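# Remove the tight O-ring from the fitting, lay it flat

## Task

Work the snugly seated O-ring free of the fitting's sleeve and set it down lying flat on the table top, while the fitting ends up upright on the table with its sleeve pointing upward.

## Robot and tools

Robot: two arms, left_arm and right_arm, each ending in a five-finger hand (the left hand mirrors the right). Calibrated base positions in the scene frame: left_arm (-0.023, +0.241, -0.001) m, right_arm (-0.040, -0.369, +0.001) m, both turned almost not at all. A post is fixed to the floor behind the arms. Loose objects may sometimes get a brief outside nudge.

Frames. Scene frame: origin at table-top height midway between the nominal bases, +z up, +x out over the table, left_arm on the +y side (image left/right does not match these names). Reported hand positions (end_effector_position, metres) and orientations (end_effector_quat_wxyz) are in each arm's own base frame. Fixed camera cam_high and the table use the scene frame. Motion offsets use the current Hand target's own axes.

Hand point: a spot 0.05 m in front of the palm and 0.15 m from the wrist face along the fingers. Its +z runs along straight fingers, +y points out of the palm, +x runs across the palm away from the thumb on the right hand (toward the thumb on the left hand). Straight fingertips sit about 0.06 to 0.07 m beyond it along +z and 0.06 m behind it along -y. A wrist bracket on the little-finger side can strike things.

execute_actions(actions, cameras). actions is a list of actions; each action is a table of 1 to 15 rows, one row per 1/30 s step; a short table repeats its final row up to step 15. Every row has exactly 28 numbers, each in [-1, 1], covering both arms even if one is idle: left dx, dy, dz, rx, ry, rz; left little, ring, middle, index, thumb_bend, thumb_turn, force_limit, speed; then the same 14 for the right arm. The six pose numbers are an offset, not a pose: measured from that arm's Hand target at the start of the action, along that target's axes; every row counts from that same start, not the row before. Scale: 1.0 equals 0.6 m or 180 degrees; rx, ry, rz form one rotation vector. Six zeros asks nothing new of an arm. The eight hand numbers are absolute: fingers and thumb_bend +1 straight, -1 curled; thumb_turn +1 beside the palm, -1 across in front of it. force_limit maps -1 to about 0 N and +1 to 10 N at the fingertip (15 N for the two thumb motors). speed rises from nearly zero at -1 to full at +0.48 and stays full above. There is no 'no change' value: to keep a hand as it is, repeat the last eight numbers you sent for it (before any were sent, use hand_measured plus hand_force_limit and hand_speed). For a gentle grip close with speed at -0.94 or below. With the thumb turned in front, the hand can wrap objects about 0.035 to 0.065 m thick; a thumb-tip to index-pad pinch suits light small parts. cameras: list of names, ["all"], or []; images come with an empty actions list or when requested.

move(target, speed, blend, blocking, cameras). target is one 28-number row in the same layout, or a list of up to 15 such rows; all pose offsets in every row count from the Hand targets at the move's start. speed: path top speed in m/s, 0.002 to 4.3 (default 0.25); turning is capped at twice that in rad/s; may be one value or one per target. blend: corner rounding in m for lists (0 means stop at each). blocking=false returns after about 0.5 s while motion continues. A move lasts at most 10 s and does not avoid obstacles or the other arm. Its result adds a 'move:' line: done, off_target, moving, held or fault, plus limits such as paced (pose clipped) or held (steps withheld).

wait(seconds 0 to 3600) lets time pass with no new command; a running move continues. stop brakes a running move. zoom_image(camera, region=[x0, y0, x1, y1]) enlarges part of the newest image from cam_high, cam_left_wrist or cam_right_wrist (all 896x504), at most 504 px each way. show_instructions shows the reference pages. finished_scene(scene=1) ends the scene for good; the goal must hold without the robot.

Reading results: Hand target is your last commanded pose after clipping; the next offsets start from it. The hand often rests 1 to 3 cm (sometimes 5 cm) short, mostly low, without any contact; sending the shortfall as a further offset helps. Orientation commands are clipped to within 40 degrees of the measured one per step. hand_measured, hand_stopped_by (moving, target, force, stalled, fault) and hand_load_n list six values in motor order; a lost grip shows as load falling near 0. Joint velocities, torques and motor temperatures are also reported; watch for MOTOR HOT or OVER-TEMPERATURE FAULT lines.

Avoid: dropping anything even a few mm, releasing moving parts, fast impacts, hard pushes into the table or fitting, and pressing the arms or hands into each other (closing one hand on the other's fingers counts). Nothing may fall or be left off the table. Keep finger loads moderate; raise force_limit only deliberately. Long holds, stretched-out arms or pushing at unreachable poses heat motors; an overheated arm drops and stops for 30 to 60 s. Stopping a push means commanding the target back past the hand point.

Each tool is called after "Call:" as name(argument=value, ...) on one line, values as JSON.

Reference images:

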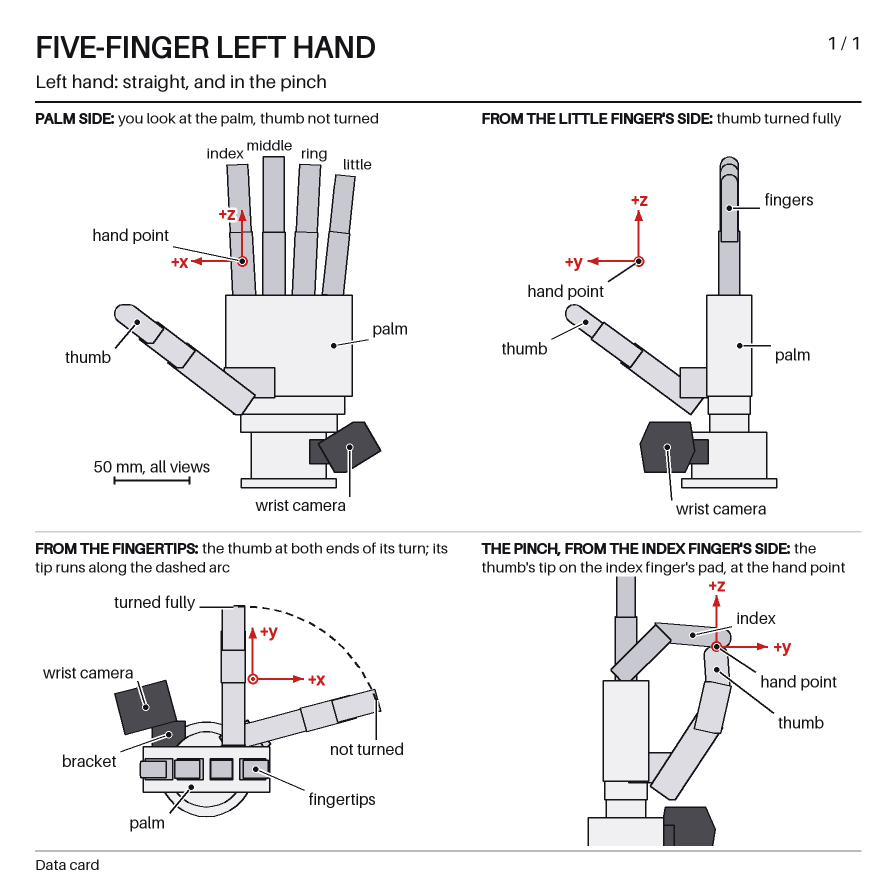

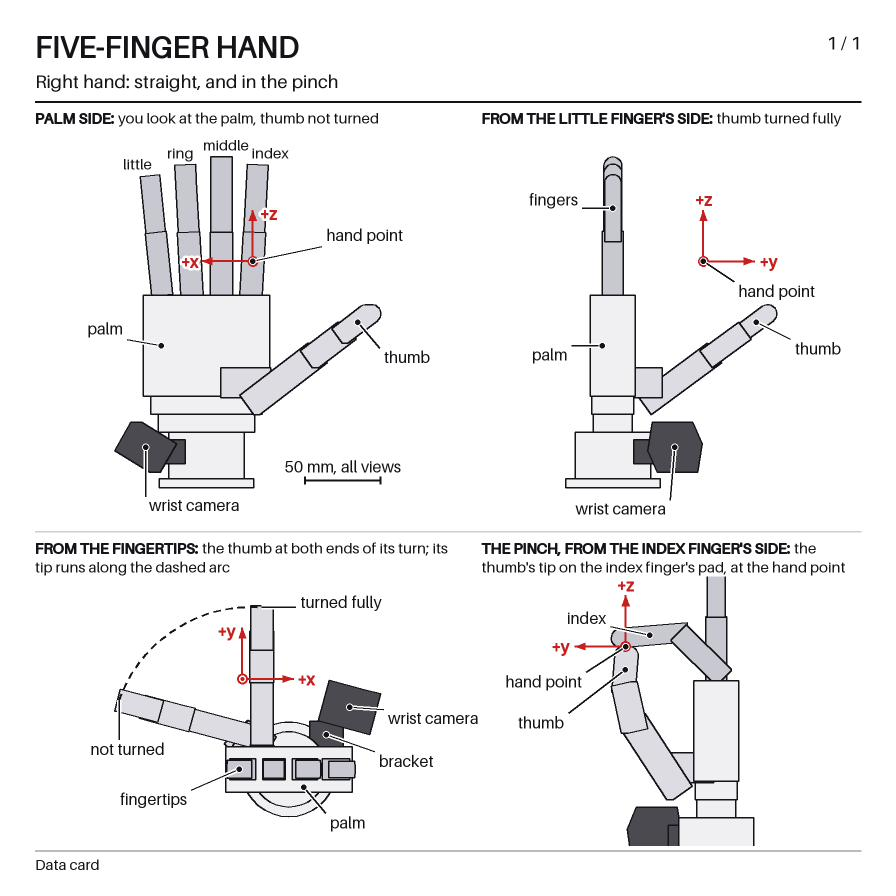

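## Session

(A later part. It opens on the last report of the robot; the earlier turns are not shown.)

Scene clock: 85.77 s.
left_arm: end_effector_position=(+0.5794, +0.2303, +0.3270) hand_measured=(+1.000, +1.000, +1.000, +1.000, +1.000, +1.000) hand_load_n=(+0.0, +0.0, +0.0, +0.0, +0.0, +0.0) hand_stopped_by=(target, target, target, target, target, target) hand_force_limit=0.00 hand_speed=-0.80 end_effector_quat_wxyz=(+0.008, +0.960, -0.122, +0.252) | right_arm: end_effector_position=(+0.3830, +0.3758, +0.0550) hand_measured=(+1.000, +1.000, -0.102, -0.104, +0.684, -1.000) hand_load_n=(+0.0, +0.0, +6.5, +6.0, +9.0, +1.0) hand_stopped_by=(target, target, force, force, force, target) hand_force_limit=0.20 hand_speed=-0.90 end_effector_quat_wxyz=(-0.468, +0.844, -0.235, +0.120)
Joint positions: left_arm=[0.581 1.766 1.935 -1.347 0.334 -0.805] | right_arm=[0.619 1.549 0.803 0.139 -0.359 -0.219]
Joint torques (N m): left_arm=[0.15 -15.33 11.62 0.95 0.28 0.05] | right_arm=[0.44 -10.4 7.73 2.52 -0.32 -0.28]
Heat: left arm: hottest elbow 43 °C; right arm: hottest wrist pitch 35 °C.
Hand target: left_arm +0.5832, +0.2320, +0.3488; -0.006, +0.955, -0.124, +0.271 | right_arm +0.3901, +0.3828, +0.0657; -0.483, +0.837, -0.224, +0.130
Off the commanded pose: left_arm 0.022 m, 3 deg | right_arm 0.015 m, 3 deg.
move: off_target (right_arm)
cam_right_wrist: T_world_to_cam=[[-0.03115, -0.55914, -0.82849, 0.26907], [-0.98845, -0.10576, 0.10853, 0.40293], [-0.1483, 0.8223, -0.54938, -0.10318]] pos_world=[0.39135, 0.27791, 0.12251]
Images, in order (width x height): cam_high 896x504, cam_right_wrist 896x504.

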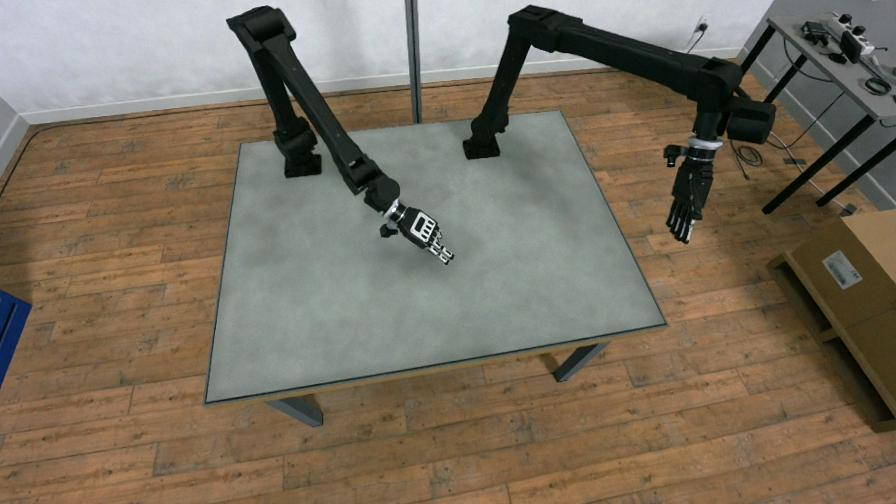

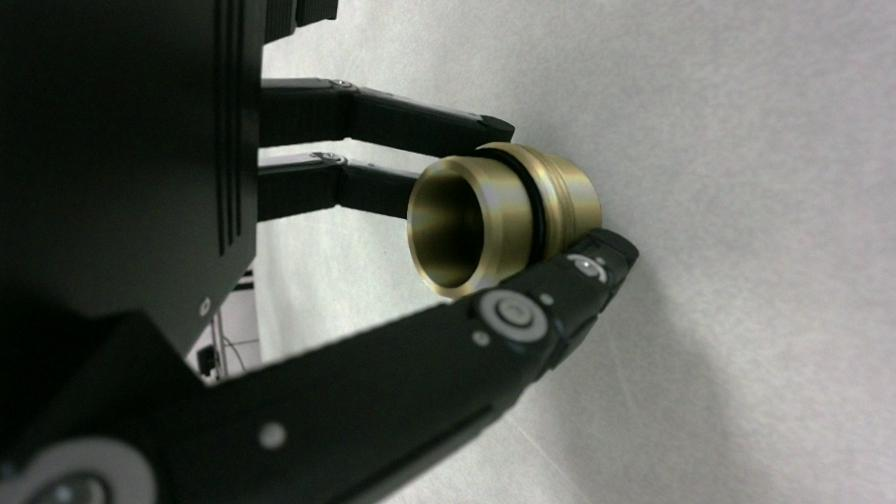

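Call:
move(target=[0,0,0,0,0,0,1,1,1,1,1,1,0,-0.8,0,0.0173,0.01,0,0,0,1,1,-0.4,-0.4,0.3,-1,0.2,-0.9], speed=0.04, cameras=["cam_right_wrist"])

Call:
zoom_image(camera="cam_right_wrist", region=[380, 90, 720, 390])

Scene clock: 87.27 s.
left_arm: end_effector_position=(+0.5794, +0.2303, +0.3270) hand_measured=(+1.000, +1.000, +1.000, +1.000, +1.000, +1.000) hand_load_n=(+0.0, +0.0, +0.0, +0.0, +0.0, +0.0) hand_stopped_by=(target, target, target, target, target, target) hand_force_limit=0.00 hand_speed=-0.80 end_effector_quat_wxyz=(+0.008, +0.960, -0.122, +0.252) | right_arm: end_effector_position=(+0.3834, +0.3761, +0.0447) hand_measured=(+1.000, +1.000, -0.102, -0.104, +0.684, -1.000) hand_load_n=(+0.0, +0.0, +7.0, +6.0, +9.0, +1.5) hand_stopped_by=(target, target, force, force, force, target) hand_force_limit=0.20 hand_speed=-0.90 end_effector_quat_wxyz=(-0.469, +0.843, -0.234, +0.121)
Joint positions: left_arm=[0.581 1.766 1.935 -1.347 0.334 -0.805] | right_arm=[0.619 1.572 0.792 0.176 -0.359 -0.219]
Joint torques (N m): left_arm=[0.38 -15.09 11.69 1.06 0.22 0.01] | right_arm=[0.44 -10.23 7.43 2.52 -0.32 -0.28]
Heat: left arm: hottest elbow 43 °C; right arm: hottest wrist pitch 35 °C.
Hand target: left_arm +0.5832, +0.2320, +0.3488; -0.006, +0.955, -0.124, +0.271 | right_arm +0.3901, +0.3828, +0.0537; -0.483, +0.837, -0.224, +0.130
Off the commanded pose: left_arm 0.022 m, 3 deg | right_arm 0.013 m, 2 deg.
move: off_target (right_arm)
cam_right_wrist: T_world_to_cam=[[-0.02911, -0.55766, -0.82956, 0.25942], [-0.98872, -0.1059, 0.10588, 0.4046], [-0.1469, 0.82329, -0.54829, -0.10991]] pos_world=[0.39145, 0.278, 0.1121]

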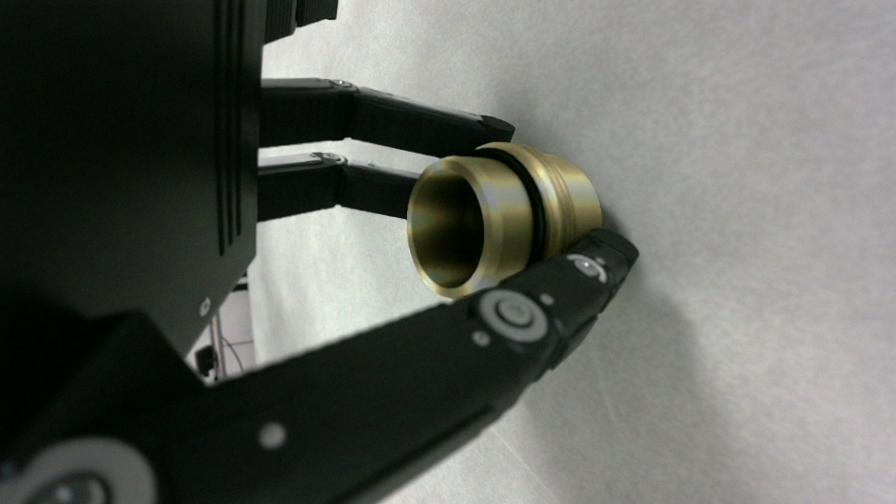

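Scaled by 1.482.

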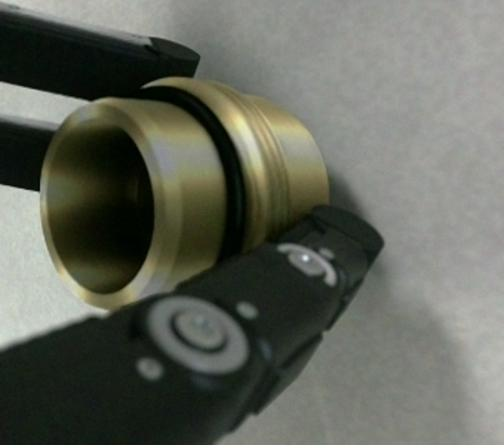

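Call:
move(target=[0,0,0,0,0,0,1,1,1,1,1,1,0,-0.8,0,0.0115,0.0067,0,0,0,1,1,-0.4,-0.4,0.3,-1,0.2,-0.9], speed=0.03, cameras=["cam_right_wrist"])

Call:
zoom_image(camera="cam_right_wrist", region=[380, 90, 720, 390])

Scene clock: 88.53 s.
left_arm: end_effector_position=(+0.5794, +0.2303, +0.3270) hand_measured=(+1.000, +1.000, +1.000, +1.000, +1.000, +1.000) hand_load_n=(+0.0, +0.0, +0.0, +0.0, +0.0, +0.0) hand_stopped_by=(target, target, target, target, target, target) hand_force_limit=0.00 hand_speed=-0.80 end_effector_quat_wxyz=(+0.008, +0.960, -0.122, +0.252) | right_arm: end_effector_position=(+0.3835, +0.3762, +0.0373) hand_measured=(+1.000, +1.000, -0.102, -0.104, +0.684, -1.000) hand_load_n=(+0.0, +0.0, +7.0, +5.5, +9.0, +1.0) hand_stopped_by=(target, target, force, force, force, target) hand_force_limit=0.20 hand_speed=-0.90 end_effector_quat_wxyz=(-0.469, +0.843, -0.234, +0.121)
Joint positions: left_arm=[0.581 1.766 1.935 -1.347 0.334 -0.805] | right_arm=[0.619 1.589 0.786 0.199 -0.359 -0.219]
Joint torques (N m): left_arm=[0.09 -14.8 11.73 1.06 0.27 0.03] | right_arm=[0.44 -10.17 7.19 2.58 -0.32 -0.29]
Heat: left arm: hottest elbow 43 °C; right arm: hottest wrist pitch 35 °C.
Hand target: left_arm +0.5832, +0.2320, +0.3488; -0.006, +0.955, -0.124, +0.271 | right_arm +0.3901, +0.3828, +0.0457; -0.483, +0.837, -0.224, +0.130
Off the commanded pose: left_arm 0.022 m, 3 deg | right_arm 0.013 m, 2 deg.
move: off_target (right_arm)
cam_right_wrist: T_world_to_cam=[[-0.02911, -0.55766, -0.82956, 0.25334], [-0.98872, -0.1059, 0.10588, 0.4055], [-0.1469, 0.82329, -0.54829, -0.11403]] pos_world=[0.39155, 0.2781, 0.1047]

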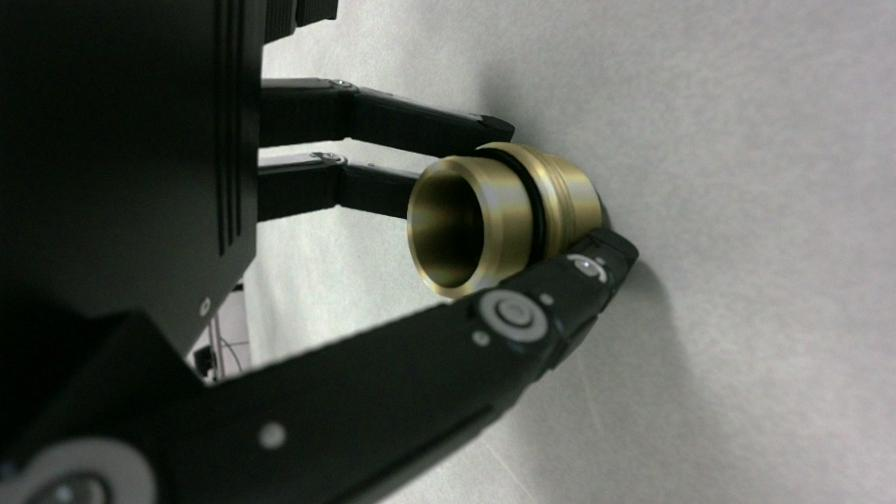

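Scaled by 1.482.

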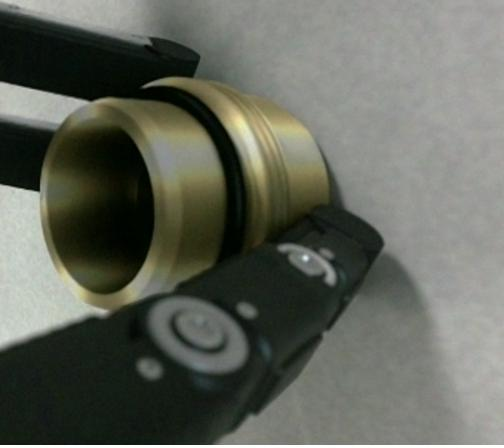

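Call:
move(target=[0,0,0,0,0,0,1,1,1,1,1,1,0,-0.8,0,0.0072,0.0042,0,0,0,1,1,-0.4,-0.4,0.3,-1,0.2,-0.9], speed=0.02, cameras=["cam_right_wrist"])

Call:
zoom_image(camera="cam_right_wrist", region=[380, 90, 720, 390])

Scene clock: 89.47 s.
left_arm: end_effector_position=(+0.5794, +0.2303, +0.3270) hand_measured=(+1.000, +1.000, +1.000, +1.000, +1.000, +1.000) hand_load_n=(+0.0, +0.0, +0.0, +0.0, -0.5, +0.0) hand_stopped_by=(target, target, target, target, target, target) hand_force_limit=0.00 hand_speed=-0.80 end_effector_quat_wxyz=(+0.008, +0.960, -0.122, +0.252) | right_arm: end_effector_position=(+0.3855, +0.3777, +0.0363) hand_measured=(+1.000, +1.000, -0.102, -0.104, +0.684, -1.000) hand_load_n=(+0.0, +0.0, +6.5, +5.5, +9.5, +1.5) hand_stopped_by=(target, target, force, force, force, target) hand_force_limit=0.20 hand_speed=-0.90 end_effector_quat_wxyz=(-0.472, +0.841, -0.234, +0.123)
Joint positions: left_arm=[0.581 1.766 1.935 -1.347 0.334 -0.805] | right_arm=[0.619 1.597 0.786 0.216 -0.359 -0.218]
Joint torques (N m): left_arm=[0.26 -14.8 11.78 1.07 0.25 0.02] | right_arm=[0.44 -9.99 6.86 2.55 -0.28 -0.28]
Heat: left arm: hottest elbow 43 °C; right arm: hottest wrist pitch 35 °C.
Hand target: left_arm +0.5832, +0.2320, +0.3488; -0.006, +0.955, -0.124, +0.271 | right_arm +0.3901, +0.3828, +0.0407; -0.483, +0.837, -0.224, +0.130
Off the commanded pose: left_arm 0.022 m, 3 deg | right_arm 0.008 m, 2 deg.
move: done
cam_right_wrist: T_world_to_cam=[[-0.02421, -0.55267, -0.83305, 0.24982], [-0.98947, -0.10571, 0.09888, 0.4083], [-0.14271, 0.82667, -0.54429, -0.11861]] pos_world=[0.39313, 0.27928, 0.10318]

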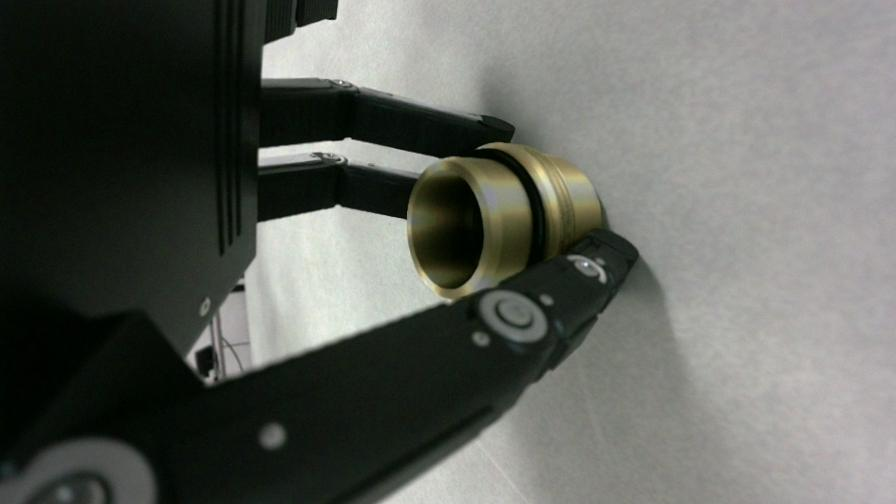

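Scaled by 1.482.

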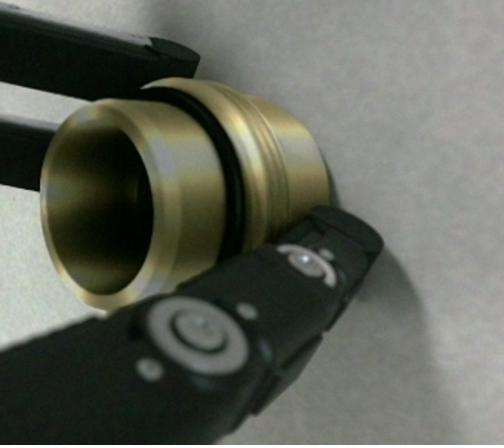

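Call:
move(target=[0,0,0,0,0,0,1,1,1,1,1,1,0,-0.8,0,0,0,0,0,0,1,1,0.3,0.3,0.75,-1,0.2,-0.85], speed=0.02, cameras=["cam_right_wrist"])

Scene clock: 91.30 s.
left_arm: end_effector_position=(+0.5794, +0.2303, +0.3270) hand_measured=(+1.000, +1.000, +1.000, +1.000, +1.000, +1.000) hand_load_n=(+0.0, +0.0, +0.0, +0.0, +0.0, +0.0) hand_stopped_by=(target, target, target, target, target, target) hand_force_limit=0.00 hand_speed=-0.80 end_effector_quat_wxyz=(+0.008, +0.960, -0.122, +0.252) | right_arm: end_effector_position=(+0.3860, +0.3788, +0.0376) hand_measured=(+1.000, +1.000, +0.300, +0.300, +0.750, -1.000) hand_load_n=(+0.0, +0.0, +0.0, +0.0, +0.0, +0.0) hand_stopped_by=(target, target, target, target, target, target) hand_force_limit=0.20 hand_speed=-0.85 end_effector_quat_wxyz=(-0.475, +0.839, -0.235, +0.123)
Joint positions: left_arm=[0.581 1.766 1.935 -1.347 0.334 -0.805] | right_arm=[0.619 1.597 0.786 0.222 -0.361 -0.211]
Joint torques (N m): left_arm=[0.32 -14.8 11.59 1.14 0.24 0] | right_arm=[0.44 -10.05 6.89 2.32 -0.26 -0.28]
Heat: left arm: hottest elbow 43 °C; right arm: hottest wrist pitch 35 °C.
Hand target: left_arm +0.5832, +0.2320, +0.3488; -0.006, +0.955, -0.124, +0.271 | right_arm +0.3901, +0.3828, +0.0407; -0.483, +0.837, -0.224, +0.130
Off the commanded pose: left_arm 0.022 m, 3 deg | right_arm 0.007 m, 2 deg.
move: done
cam_right_wrist: T_world_to_cam=[[-0.02531, -0.54688, -0.83683, 0.24985], [-0.98966, -0.10453, 0.09825, 0.40841], [-0.14121, 0.83066, -0.53858, -0.12103]] pos_world=[0.39342, 0.27987, 0.10377]

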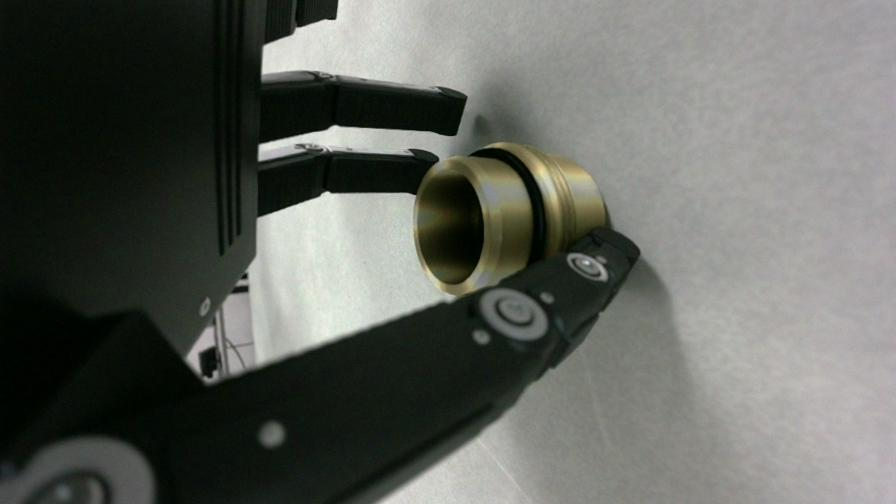

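Call:
move(target=[[0,0,0,0,0,0,1,1,1,1,1,1,0,-0.8,0.0001,0.0053,-0.012,0,0,0,1,1,0.5,0.5,0.9,-1,0.2,-0.6],[0,0,0,0,0,0,1,1,1,1,1,1,0,-0.8,0,-0.067,-0.05,-0.072,0,0,1,1,0.5,0.5,1,-1,0.2,-0.6]], speed=0.07, cameras=["cam_right_wrist"])

Scene clock: 97.40 s.
left_arm: end_effector_position=(+0.5794, +0.2303, +0.3270) hand_measured=(+1.000, +1.000, +1.000, +1.000, +1.000, +1.000) hand_load_n=(+0.0, +0.0, +0.0, -0.5, +0.0, +0.0) hand_stopped_by=(target, target, target, target, target, target) hand_force_limit=0.00 hand_speed=-0.80 end_effector_quat_wxyz=(+0.008, +0.960, -0.122, +0.252) | right_arm: end_effector_position=(+0.3745, +0.3631, +0.0628) hand_measured=(+1.000, +1.000, +0.500, +0.500, +1.000, -1.000) hand_load_n=(+0.0, +0.0, +0.0, +0.0, +0.0, +0.0) hand_stopped_by=(target, target, target, target, target, target) hand_force_limit=0.20 hand_speed=-0.60 end_effector_quat_wxyz=(-0.365, +0.891, -0.255, +0.087)
Joint positions: left_arm=[0.581 1.766 1.935 -1.347 0.334 -0.805] | right_arm=[0.639 1.543 0.954 -0.257 -0.287 -0.264]
Joint torques (N m): left_arm=[0.21 -14.8 11.67 1.17 0.27 0.03] | right_arm=[1.2 -11.99 11.3 1.02 -0.02 -0.31]
Motor temperatures (°C): left_arm=[34 33 44 34 29 34] | right_arm=[33 32 35 35 27 33]
Heat: left arm: hottest elbow 44 °C; right arm: hottest elbow 35 °C.
Hand target: left_arm +0.5832, +0.2320, +0.3488; -0.006, +0.955, -0.124, +0.271 | right_arm +0.3871, +0.3778, +0.0905; -0.385, +0.886, -0.237, +0.104
Off the commanded pose: left_arm 0.022 m, 3 deg | right_arm 0.034 m, 4 deg.
move: off_target (right_arm); target 2's new numbers were sent with right_arm's hand 0.034 m and 4 deg from that target
cam_right_wrist: T_world_to_cam=[[-0.13819, -0.70891, -0.69163, 0.35399], [-0.96411, -0.06356, 0.25777, 0.35842], [-0.2267, 0.70243, -0.67468, -0.00894]] pos_world=[0.39245, 0.28, 0.14641]

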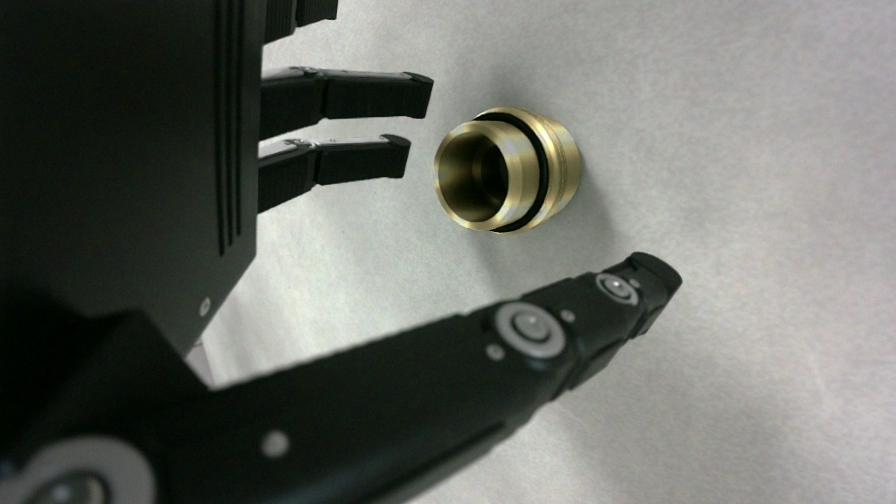

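Call:
move(target=[0,0,0,0,0,0,1,1,1,1,1,1,0,-0.8,-0.0025,0.0292,0.0347,0,0,0,1,1,0.5,0.5,1,-1,0.2,-0.6], speed=0.06, cameras=["cam_right_wrist"])

Scene clock: 99.40 s.
left_arm: end_effector_position=(+0.5794, +0.2303, +0.3270) hand_measured=(+1.000, +1.000, +1.000, +1.000, +1.000, +1.000) hand_load_n=(+0.0, +0.0, +0.0, +0.0, +0.0, +0.0) hand_stopped_by=(target, target, target, target, target, target) hand_force_limit=0.00 hand_speed=-0.80 end_effector_quat_wxyz=(+0.008, +0.960, -0.122, +0.252) | right_arm: end_effector_position=(+0.3812, +0.3700, +0.0577) hand_measured=(+1.000, +1.000, +0.500, +0.500, +1.000, -1.000) hand_load_n=(+0.0, +0.0, +0.0, +0.0, +0.0, +0.0) hand_stopped_by=(target, target, target, target, target, target) hand_force_limit=0.20 hand_speed=-0.60 end_effector_quat_wxyz=(-0.374, +0.888, -0.251, +0.095)
Joint positions: left_arm=[0.581 1.766 1.935 -1.347 0.334 -0.805] | right_arm=[0.644 1.564 0.954 -0.209 -0.283 -0.264]
Joint torques (N m): left_arm=[0.15 -14.86 11.59 1.02 0.23 0.03] | right_arm=[1.26 -10.17 8.96 2.04 -0.02 -0.27]
Heat: left arm: hottest elbow 44 °C; right arm: hottest elbow 35 °C.
Hand target: left_arm +0.5832, +0.2320, +0.3488; -0.006, +0.955, -0.124, +0.271 | right_arm +0.3875, +0.3814, +0.0635; -0.385, +0.886, -0.237, +0.104
Off the commanded pose: left_arm 0.022 m, 3 deg | right_arm 0.014 m, 2 deg.
move: off_target (right_arm)
cam_right_wrist: T_world_to_cam=[[-0.12108, -0.70015, -0.70366, 0.34725], [-0.96967, -0.06819, 0.23471, 0.37183], [-0.21231, 0.71074, -0.67065, -0.02459]] pos_world=[0.39738, 0.28596, 0.14058]

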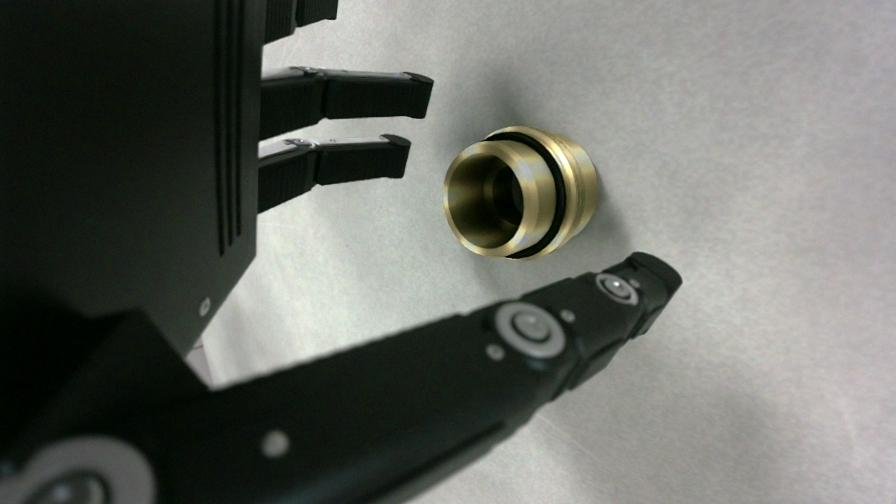

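Call:
move(target=[0,0,0,0,0,0,1,1,1,1,1,1,0,-0.8,-0.0029,0.0072,0.0142,0,0,0,1,1,0.5,0.5,1,-1,0.2,-0.6], speed=0.05, cameras=["cam_right_wrist"])

Scene clock: 100.73 s.
left_arm: end_effector_position=(+0.5794, +0.2303, +0.3270) hand_measured=(+1.000, +1.000, +1.000, +1.000, +1.000, +1.000) hand_load_n=(+0.0, +0.0, +0.0, +0.0, +0.0, +0.0) hand_stopped_by=(target, target, target, target, target, target) hand_force_limit=0.00 hand_speed=-0.80 end_effector_quat_wxyz=(+0.008, +0.960, -0.122, +0.252) | right_arm: end_effector_position=(+0.3814, +0.3763, +0.0507) hand_measured=(+1.000, +1.000, +0.500, +0.500, +1.000, -1.000) hand_load_n=(+0.0, +0.0, +0.0, +0.0, +0.0, +0.0) hand_stopped_by=(target, target, target, target, target, target) hand_force_limit=0.20 hand_speed=-0.60 end_effector_quat_wxyz=(-0.376, +0.888, -0.247, +0.097)
Joint positions: left_arm=[0.581 1.766 1.935 -1.347 0.334 -0.805] | right_arm=[0.654 1.584 0.954 -0.183 -0.278 -0.264]
Joint torques (N m): left_arm=[0.09 -14.68 11.64 1.06 0.25 0.02] | right_arm=[1.26 -10.29 8.54 2.06 -0.01 -0.23]
Heat: left arm: hottest elbow 44 °C; right arm: hottest elbow 35 °C.
Hand target: left_arm +0.5832, +0.2320, +0.3488; -0.006, +0.955, -0.124, +0.271 | right_arm +0.3877, +0.3851, +0.0545; -0.385, +0.886, -0.237, +0.104
Off the commanded pose: left_arm 0.022 m, 3 deg | right_arm 0.011 m, 2 deg.
move: off_target (right_arm)
cam_right_wrist: T_world_to_cam=[[-0.11097, -0.70022, -0.70525, 0.34298], [-0.97071, -0.0758, 0.228, 0.37772], [-0.2131, 0.70989, -0.6713, -0.03305]] pos_world=[0.39767, 0.29225, 0.13358]

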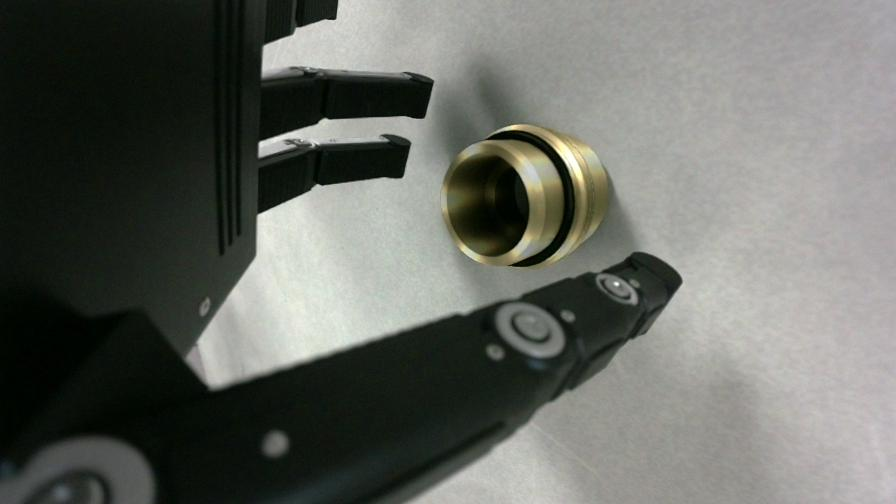

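Call:
move(target=[0,0,0,0,0,0,1,1,1,1,1,1,0,-0.8,0.0008,0.0045,0.0025,0,0,0,1,1,0.2,0.2,0.75,-1,-0.2,-0.8], speed=0.05, cameras=["cam_right_wrist"])

Call:
zoom_image(camera="cam_right_wrist", region=[400, 90, 680, 310])

Scene clock: 102.50 s.
left_arm: end_effector_position=(+0.5794, +0.2303, +0.3270) hand_measured=(+1.000, +1.000, +1.000, +1.000, +1.000, +1.000) hand_load_n=(+0.0, +0.0, +0.5, +0.0, +0.0, +0.0) hand_stopped_by=(target, target, target, target, target, target) hand_force_limit=0.00 hand_speed=-0.80 end_effector_quat_wxyz=(+0.008, +0.960, -0.122, +0.252) | right_arm: end_effector_position=(+0.3829, +0.3774, +0.0516) hand_measured=(+1.000, +1.000, +0.200, +0.200, +0.750, -1.000) hand_load_n=(+0.0, +0.0, +0.0, +0.0, +0.0, +0.0) hand_stopped_by=(target, target, target, target, target, target) hand_force_limit=-0.20 hand_speed=-0.80 end_effector_quat_wxyz=(-0.379, +0.887, -0.246, +0.099)
Joint positions: left_arm=[0.581 1.766 1.935 -1.347 0.334 -0.805] | right_arm=[0.654 1.584 0.954 -0.175 -0.278 -0.264]
Joint torques (N m): left_arm=[-0.21 -14.62 11.78 1.03 0.26 0.03] | right_arm=[1.14 -10.11 8.13 2.06 -0.06 -0.24]
Heat: left arm: hottest elbow 44 °C; right arm: hottest elbow 35 °C.
Hand target: left_arm +0.5832, +0.2320, +0.3488; -0.006, +0.955, -0.124, +0.271 | right_arm +0.3877, +0.3842, +0.0515; -0.385, +0.886, -0.237, +0.104
Off the commanded pose: left_arm 0.022 m, 3 deg | right_arm 0.008 m, 1 deg.
move: done
cam_right_wrist: T_world_to_cam=[[-0.10663, -0.69697, -0.70913, 0.34188], [-0.97208, -0.07684, 0.2217, 0.38016], [-0.209, 0.71297, -0.66932, -0.03569]] pos_world=[0.39855, 0.29294, 0.13427]

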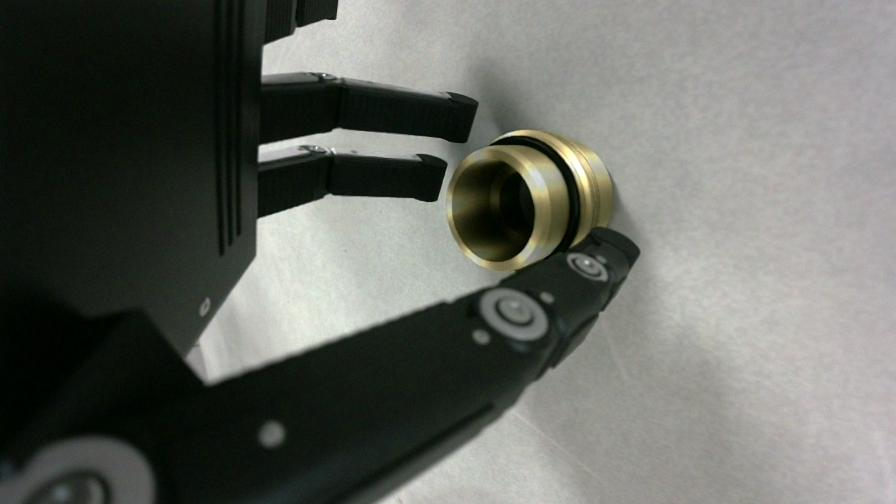

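Scaled by 1.800.

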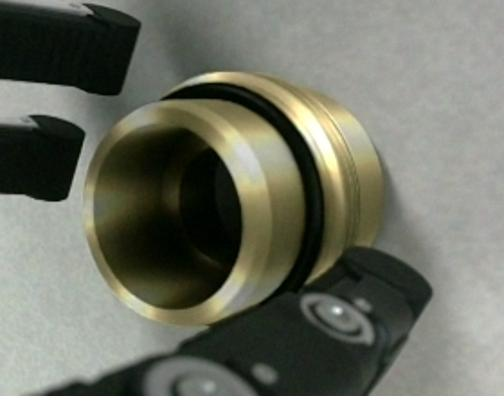

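Call:
move(target=[0,0,0,0,0,0,1,1,1,1,1,1,0,-0.8,-0.001,0.0093,-0.0025,0,0,0,1,1,0.1,0.1,0.75,-1,-0.2,-0.8], speed=0.05, cameras=["cam_right_wrist"])

Call:
zoom_image(camera="cam_right_wrist", region=[400, 90, 680, 310])

Scene clock: 103.63 s.
left_arm: end_effector_position=(+0.5794, +0.2303, +0.3270) hand_measured=(+1.000, +1.000, +1.000, +1.000, +1.000, +1.000) hand_load_n=(+0.0, +0.0, +0.0, +0.0, -0.5, +0.0) hand_stopped_by=(target, target, target, target, target, target) hand_force_limit=0.00 hand_speed=-0.80 end_effector_quat_wxyz=(+0.008, +0.960, -0.122, +0.252) | right_arm: end_effector_position=(+0.3820, +0.3768, +0.0497) hand_measured=(+1.000, +1.000, +0.100, +0.100, +0.750, -1.000) hand_load_n=(+0.0, +0.0, +0.0, +0.0, +0.0, +0.0) hand_stopped_by=(target, target, target, target, target, target) hand_force_limit=-0.20 hand_speed=-0.80 end_effector_quat_wxyz=(-0.380, +0.886, -0.245, +0.100)
Joint positions: left_arm=[0.581 1.766 1.935 -1.347 0.334 -0.805] | right_arm=[0.654 1.584 0.946 -0.165 -0.278 -0.264]
Joint torques (N m): left_arm=[0.26 -14.92 11.59 1.1 0.23 0.01] | right_arm=[0.85 -10.4 7.42 2.1 -0.14 -0.26]
Heat: left arm: hottest elbow 44 °C; right arm: hottest elbow 35 °C.
Hand target: left_arm +0.5832, +0.2320, +0.3488; -0.006, +0.955, -0.124, +0.271 | right_arm +0.3847, +0.3803, +0.0485; -0.385, +0.886, -0.237, +0.104
Off the commanded pose: left_arm 0.022 m, 3 deg | right_arm 0.005 m, 1 deg.
move: done
cam_right_wrist: T_world_to_cam=[[-0.1049, -0.69564, -0.71069, 0.33893], [-0.97261, -0.07728, 0.21921, 0.38023], [-0.20742, 0.71422, -0.66848, -0.03777]] pos_world=[0.39754, 0.29213, 0.13227]

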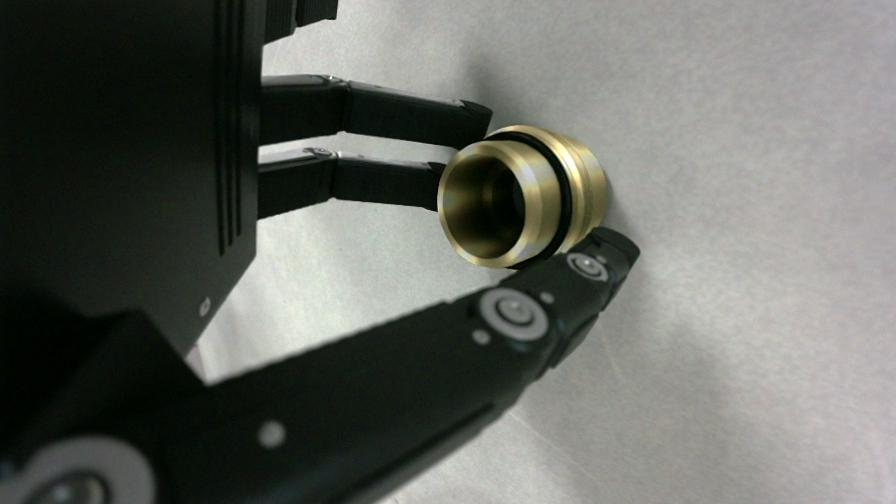

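Scaled by 1.800.

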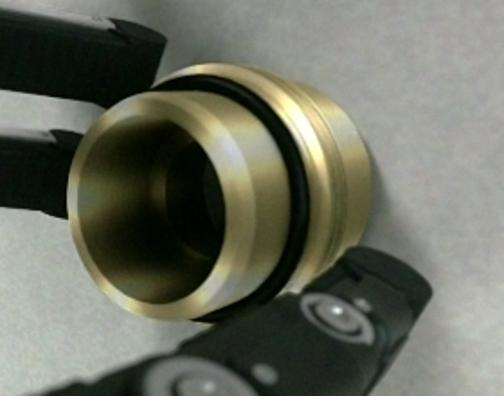

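Call:
move(target=[0,0,0,0,0,0,1,1,1,1,1,1,0,-0.8,0,-0.001,0,-0.038,0,0,1,1,0.1,0.1,0.75,-1,-0.2,-0.8], speed=0.05, cameras=["cam_right_wrist"])

Call:
zoom_image(camera="cam_right_wrist", region=[400, 90, 680, 310])

Scene clock: 105.97 s.
left_arm: end_effector_position=(+0.5794, +0.2303, +0.3270) hand_measured=(+1.000, +1.000, +1.000, +1.000, +1.000, +1.000) hand_load_n=(+0.0, +0.0, +0.0, +0.0, +0.0, +0.0) hand_stopped_by=(target, target, target, target, target, target) hand_force_limit=0.00 hand_speed=-0.80 end_effector_quat_wxyz=(+0.008, +0.960, -0.122, +0.252) | right_arm: end_effector_position=(+0.3759, +0.3706, +0.0416) hand_measured=(+1.000, +1.000, +0.100, +0.100, +0.750, -1.000) hand_load_n=(+0.0, +0.0, +1.5, +0.0, +0.0, +0.0) hand_stopped_by=(target, target, target, target, target, target) hand_force_limit=-0.20 hand_speed=-0.80 end_effector_quat_wxyz=(-0.328, +0.906, -0.254, +0.085)
Joint positions: left_arm=[0.581 1.766 1.935 -1.347 0.334 -0.805] | right_arm=[0.668 1.612 1.004 -0.307 -0.237 -0.276]
Joint torques (N m): left_arm=[0.15 -14.8 11.64 1.17 0.25 0.01] | right_arm=[1.26 -10.29 10.62 0.72 0 -0.31]
Heat: left arm: hottest elbow 44 °C; right arm: hottest elbow 35 °C.
Hand target: left_arm +0.5832, +0.2320, +0.3488; -0.006, +0.955, -0.124, +0.271 | right_arm +0.3849, +0.3806, +0.0489; -0.332, +0.907, -0.243, +0.089
Off the commanded pose: left_arm 0.022 m, 3 deg | right_arm 0.015 m, 1 deg.
move: off_target (right_arm)
cam_right_wrist: T_world_to_cam=[[-0.1496, -0.76071, -0.63162, 0.36584], [-0.95727, -0.04845, 0.28509, 0.35643], [-0.24748, 0.64728, -0.72096, 0.00203]] pos_world=[0.39644, 0.29425, 0.13092]

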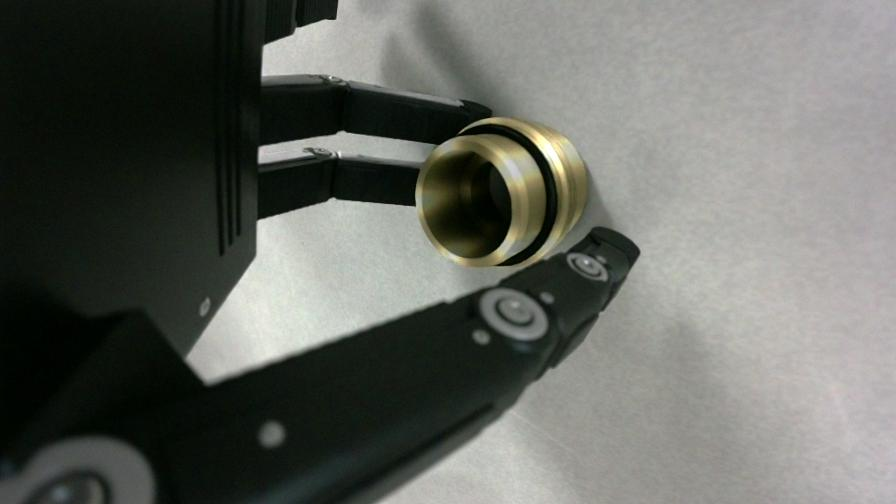

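Scaled by 1.800.

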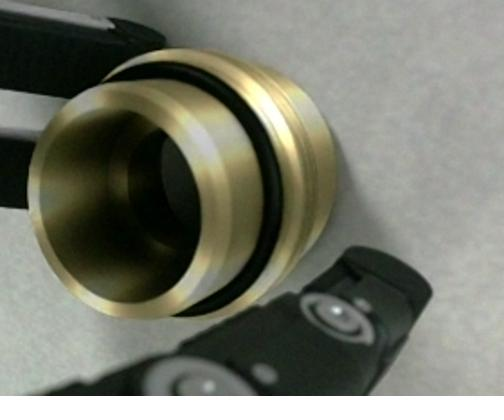

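Call:
move(target=[[0,0,0,0,0,0,1,1,1,1,1,1,0,-0.8,0,0,0,0,0,0,1,1,0.5,0.5,1,-1,-0.2,-0.6],[0,0,0,0,0,0,1,1,1,1,1,1,0,-0.8,0,-0.0377,-0.0445,0,0,0,1,1,0.5,0.5,1,-1,-0.2,-0.6]], speed=0.07, cameras=["cam_right_wrist"])

Scene clock: 108.67 s.
left_arm: end_effector_position=(+0.5794, +0.2303, +0.3270) hand_measured=(+1.000, +1.000, +1.000, +1.000, +1.000, +1.000) hand_load_n=(+0.0, +0.0, +0.0, +0.0, +0.0, +0.0) hand_stopped_by=(target, target, target, target, target, target) hand_force_limit=0.00 hand_speed=-0.80 end_effector_quat_wxyz=(+0.008, +0.960, -0.122, +0.252) | right_arm: end_effector_position=(+0.3730, +0.3649, +0.0566) hand_measured=(+1.000, +1.000, +0.500, +0.500, +1.000, -1.000) hand_load_n=(+0.0, +0.0, +0.0, +0.0, +0.0, +0.0) hand_stopped_by=(target, target, target, target, target, target) hand_force_limit=-0.20 hand_speed=-0.60 end_effector_quat_wxyz=(-0.310, +0.911, -0.260, +0.074)
Joint positions: left_arm=[0.581 1.766 1.935 -1.347 0.334 -0.805] | right_arm=[0.664 1.594 1.042 -0.408 -0.235 -0.276]
Joint torques (N m): left_arm=[0.15 -14.97 11.79 1.1 0.2 0.01] | right_arm=[1.26 -12.69 11.38 0.9 -0.03 -0.3]
Heat: left arm: hottest elbow 44 °C; right arm: hottest elbow 36 °C.
Hand target: left_arm +0.5832, +0.2320, +0.3488; -0.006, +0.955, -0.124, +0.271 | right_arm +0.3849, +0.3807, +0.0839; -0.332, +0.907, -0.243, +0.089
Off the commanded pose: left_arm 0.022 m, 3 deg | right_arm 0.034 m, 4 deg.
move: off_target (right_arm)
cam_right_wrist: T_world_to_cam=[[-0.17499, -0.77742, -0.60415, 0.38461], [-0.94718, -0.03457, 0.31883, 0.3383], [-0.26875, 0.62803, -0.73031, 0.03129]] pos_world=[0.39614, 0.29105, 0.14735]

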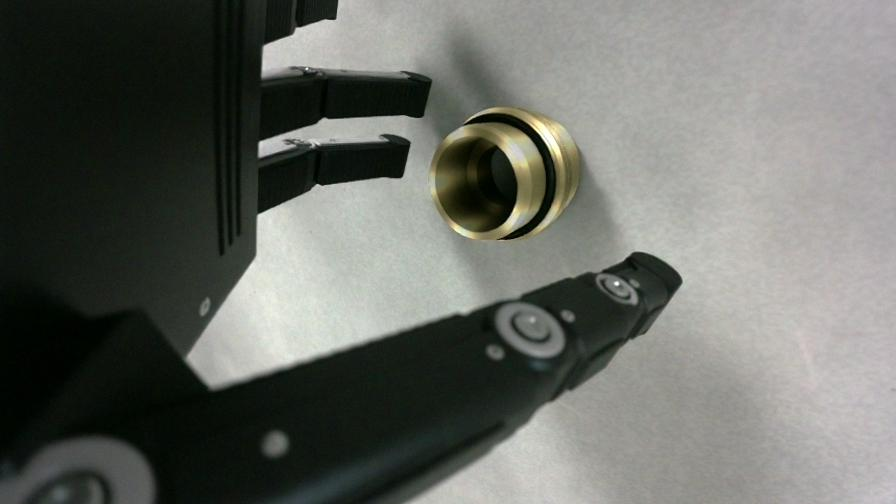

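Call:
move(target=[0,0,0,0,0,0,1,1,1,1,1,1,0,-0.8,-0.0038,0.031,0.037,0,0,0,1,1,0.5,0.5,1,-1,-0.2,-0.6], speed=0.05, cameras=["cam_right_wrist"])

Scene clock: 110.70 s.
left_arm: end_effector_position=(+0.5794, +0.2303, +0.3270) hand_measured=(+1.000, +1.000, +1.000, +1.000, +1.000, +1.000) hand_load_n=(+0.0, +0.0, +0.0, +0.0, +0.0, +0.0) hand_stopped_by=(target, target, target, target, target, target) hand_force_limit=0.00 hand_speed=-0.80 end_effector_quat_wxyz=(+0.008, +0.960, -0.122, +0.252) | right_arm: end_effector_position=(+0.3811, +0.3740, +0.0564) hand_measured=(+1.000, +1.000, +0.500, +0.500, +1.000, -1.000) hand_load_n=(+0.0, +0.0, +0.0, +0.0, +0.0, +0.0) hand_stopped_by=(target, target, target, target, target, target) hand_force_limit=-0.20 hand_speed=-0.60 end_effector_quat_wxyz=(-0.326, +0.906, -0.254, +0.085)
Joint positions: left_arm=[0.581 1.766 1.935 -1.347 0.334 -0.805] | right_arm=[0.668 1.604 1.042 -0.356 -0.233 -0.276]
Joint torques (N m): left_arm=[0.67 -14.56 11.62 1.14 0.23 0.04] | right_arm=[1.26 -10.64 8.09 1.92 0 -0.27]
Heat: left arm: hottest elbow 44 °C; right arm: hottest elbow 36 °C.
Hand target: left_arm +0.5832, +0.2320, +0.3488; -0.006, +0.955, -0.124, +0.271 | right_arm +0.3830, +0.3819, +0.0549; -0.332, +0.907, -0.243, +0.089
Off the commanded pose: left_arm 0.022 m, 3 deg | right_arm 0.008 m, 2 deg.
move: done
cam_right_wrist: T_world_to_cam=[[-0.15158, -0.76289, -0.6285, 0.37989], [-0.95711, -0.04553, 0.28611, 0.35613], [-0.24689, 0.64492, -0.72328, 0.01251]] pos_world=[0.40154, 0.29796, 0.14592]

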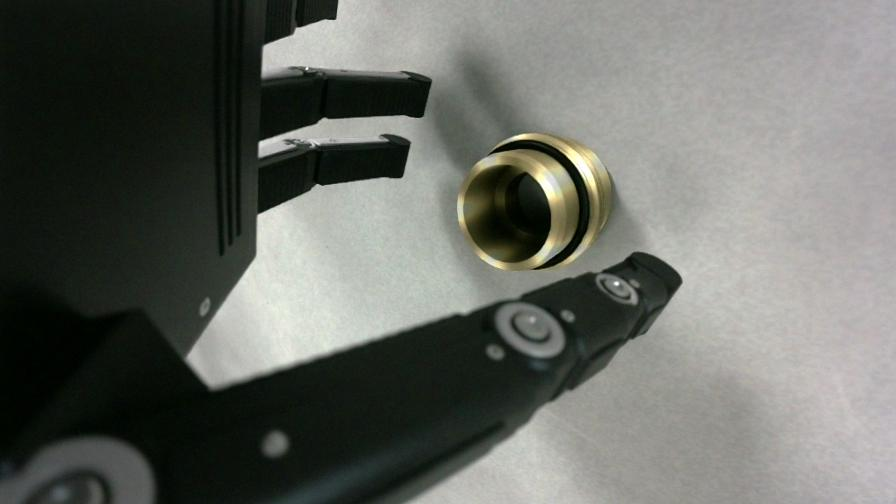

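Call:
move(target=[0,0,0,0,0,0,1,1,1,1,1,1,0,-0.8,-0.0033,0.0133,0.004,0,0,0,1,1,0.3,0.3,0.8,-1,-0.2,-0.6], speed=0.05, cameras=["cam_right_wrist"])

Call:
zoom_image(camera="cam_right_wrist", region=[400, 90, 680, 310])

Scene clock: 112.10 s.
left_arm: end_effector_position=(+0.5794, +0.2303, +0.3270) hand_measured=(+1.000, +1.000, +1.000, +1.000, +1.000, +1.000) hand_load_n=(+0.0, +0.0, +0.0, +0.0, -0.5, +0.0) hand_stopped_by=(target, target, target, target, target, target) hand_force_limit=0.00 hand_speed=-0.80 end_effector_quat_wxyz=(+0.008, +0.960, -0.122, +0.252) | right_arm: end_effector_position=(+0.3787, +0.3721, +0.0508) hand_measured=(+1.000, +1.000, +0.300, +0.300, +0.800, -1.000) hand_load_n=(+0.0, +0.0, +0.0, +0.0, +0.0, +0.0) hand_stopped_by=(target, target, target, target, target, target) hand_force_limit=-0.20 hand_speed=-0.60 end_effector_quat_wxyz=(-0.327, +0.906, -0.254, +0.086)
Joint positions: left_arm=[0.581 1.766 1.935 -1.347 0.334 -0.805] | right_arm=[0.668 1.604 1.024 -0.335 -0.233 -0.276]
Joint torques (N m): left_arm=[0.26 -14.8 11.66 0.95 0.26 0.05] | right_arm=[1.26 -10.64 7.61 1.92 0 -0.27]
Heat: left arm: hottest elbow 44 °C; right arm: hottest elbow 36 °C.
Hand target: left_arm +0.5832, +0.2320, +0.3488; -0.006, +0.955, -0.124, +0.271 | right_arm +0.3791, +0.3789, +0.0480; -0.332, +0.907, -0.243, +0.089
Off the commanded pose: left_arm 0.022 m, 3 deg | right_arm 0.007 m, 1 deg.
move: done
cam_right_wrist: T_world_to_cam=[[-0.15009, -0.76167, -0.63034, 0.37375], [-0.95778, -0.0461, 0.28376, 0.35591], [-0.24519, 0.64632, -0.7226, 0.00792]] pos_world=[0.39893, 0.29596, 0.14032]

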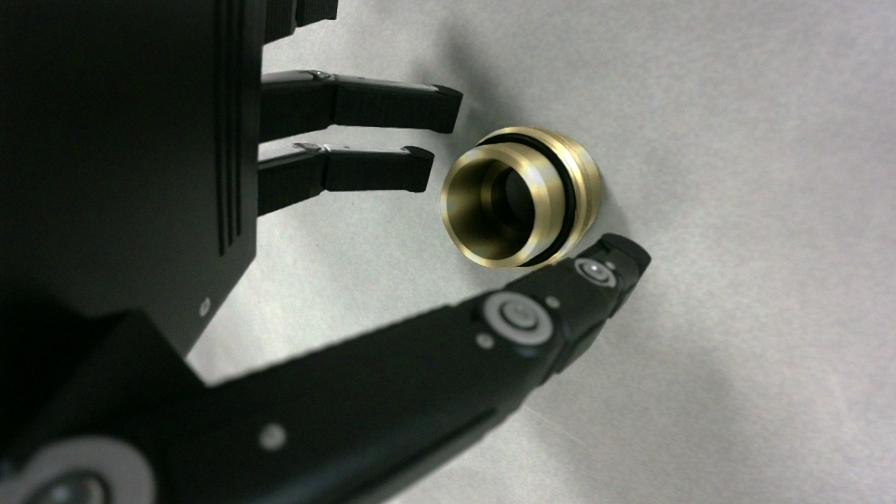

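Scaled by 1.800.

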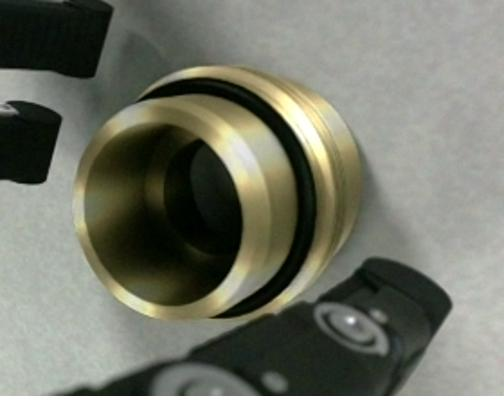

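Call:
move(target=[0,0,0,0,0,0,1,1,1,1,1,1,0,-0.8,0,0,0,0,0,0,1,1,0.02,0.02,0.72,-1,-0.6,-0.8], speed=0.05, cameras=["cam_right_wrist"])

Call:
zoom_image(camera="cam_right_wrist", region=[400, 90, 680, 310])

Scene clock: 113.57 s.
left_arm: end_effector_position=(+0.5794, +0.2303, +0.3270) hand_measured=(+1.000, +1.000, +1.000, +1.000, +1.000, +1.000) hand_load_n=(+0.0, +0.5, +0.0, +0.0, +0.0, +0.0) hand_stopped_by=(target, target, target, target, target, target) hand_force_limit=0.00 hand_speed=-0.80 end_effector_quat_wxyz=(+0.008, +0.960, -0.122, +0.252) | right_arm: end_effector_position=(+0.3770, +0.3749, +0.0511) hand_measured=(+1.000, +1.000, +0.080, +0.026, +0.720, -1.000) hand_load_n=(+0.0, +0.0, +0.0, +0.0, +0.0, +0.0) hand_stopped_by=(target, target, force, force, target, target) hand_force_limit=-0.60 hand_speed=-0.80 end_effector_quat_wxyz=(-0.329, +0.906, -0.251, +0.086)
Joint positions: left_arm=[0.581 1.766 1.935 -1.347 0.334 -0.805] | right_arm=[0.674 1.604 1.024 -0.332 -0.233 -0.276]
Joint torques (N m): left_arm=[0.32 -14.33 11.64 1.14 0.25 0.03] | right_arm=[1.2 -10.64 7.62 1.81 0 -0.27]
Heat: left arm: hottest elbow 44 °C; right arm: hottest elbow 35 °C.
Hand target: left_arm +0.5832, +0.2320, +0.3488; -0.006, +0.955, -0.124, +0.271 | right_arm +0.3791, +0.3789, +0.0480; -0.332, +0.907, -0.243, +0.089
Off the commanded pose: left_arm 0.022 m, 3 deg | right_arm 0.006 m, 1 deg.
move: done
cam_right_wrist: T_world_to_cam=[[-0.14381, -0.76139, -0.63214, 0.37339], [-0.95819, -0.05255, 0.28128, 0.35707], [-0.24738, 0.64616, -0.722, 0.00681]] pos_world=[0.39753, 0.29865, 0.14052]

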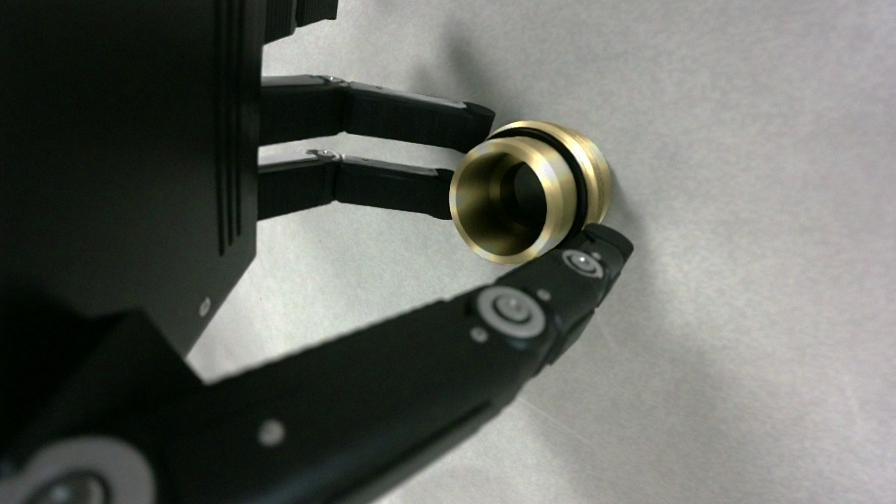

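Scaled by 1.800.

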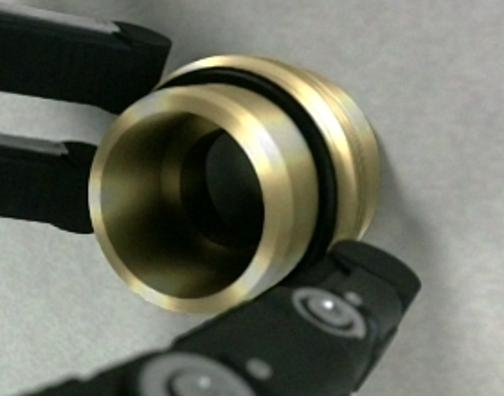

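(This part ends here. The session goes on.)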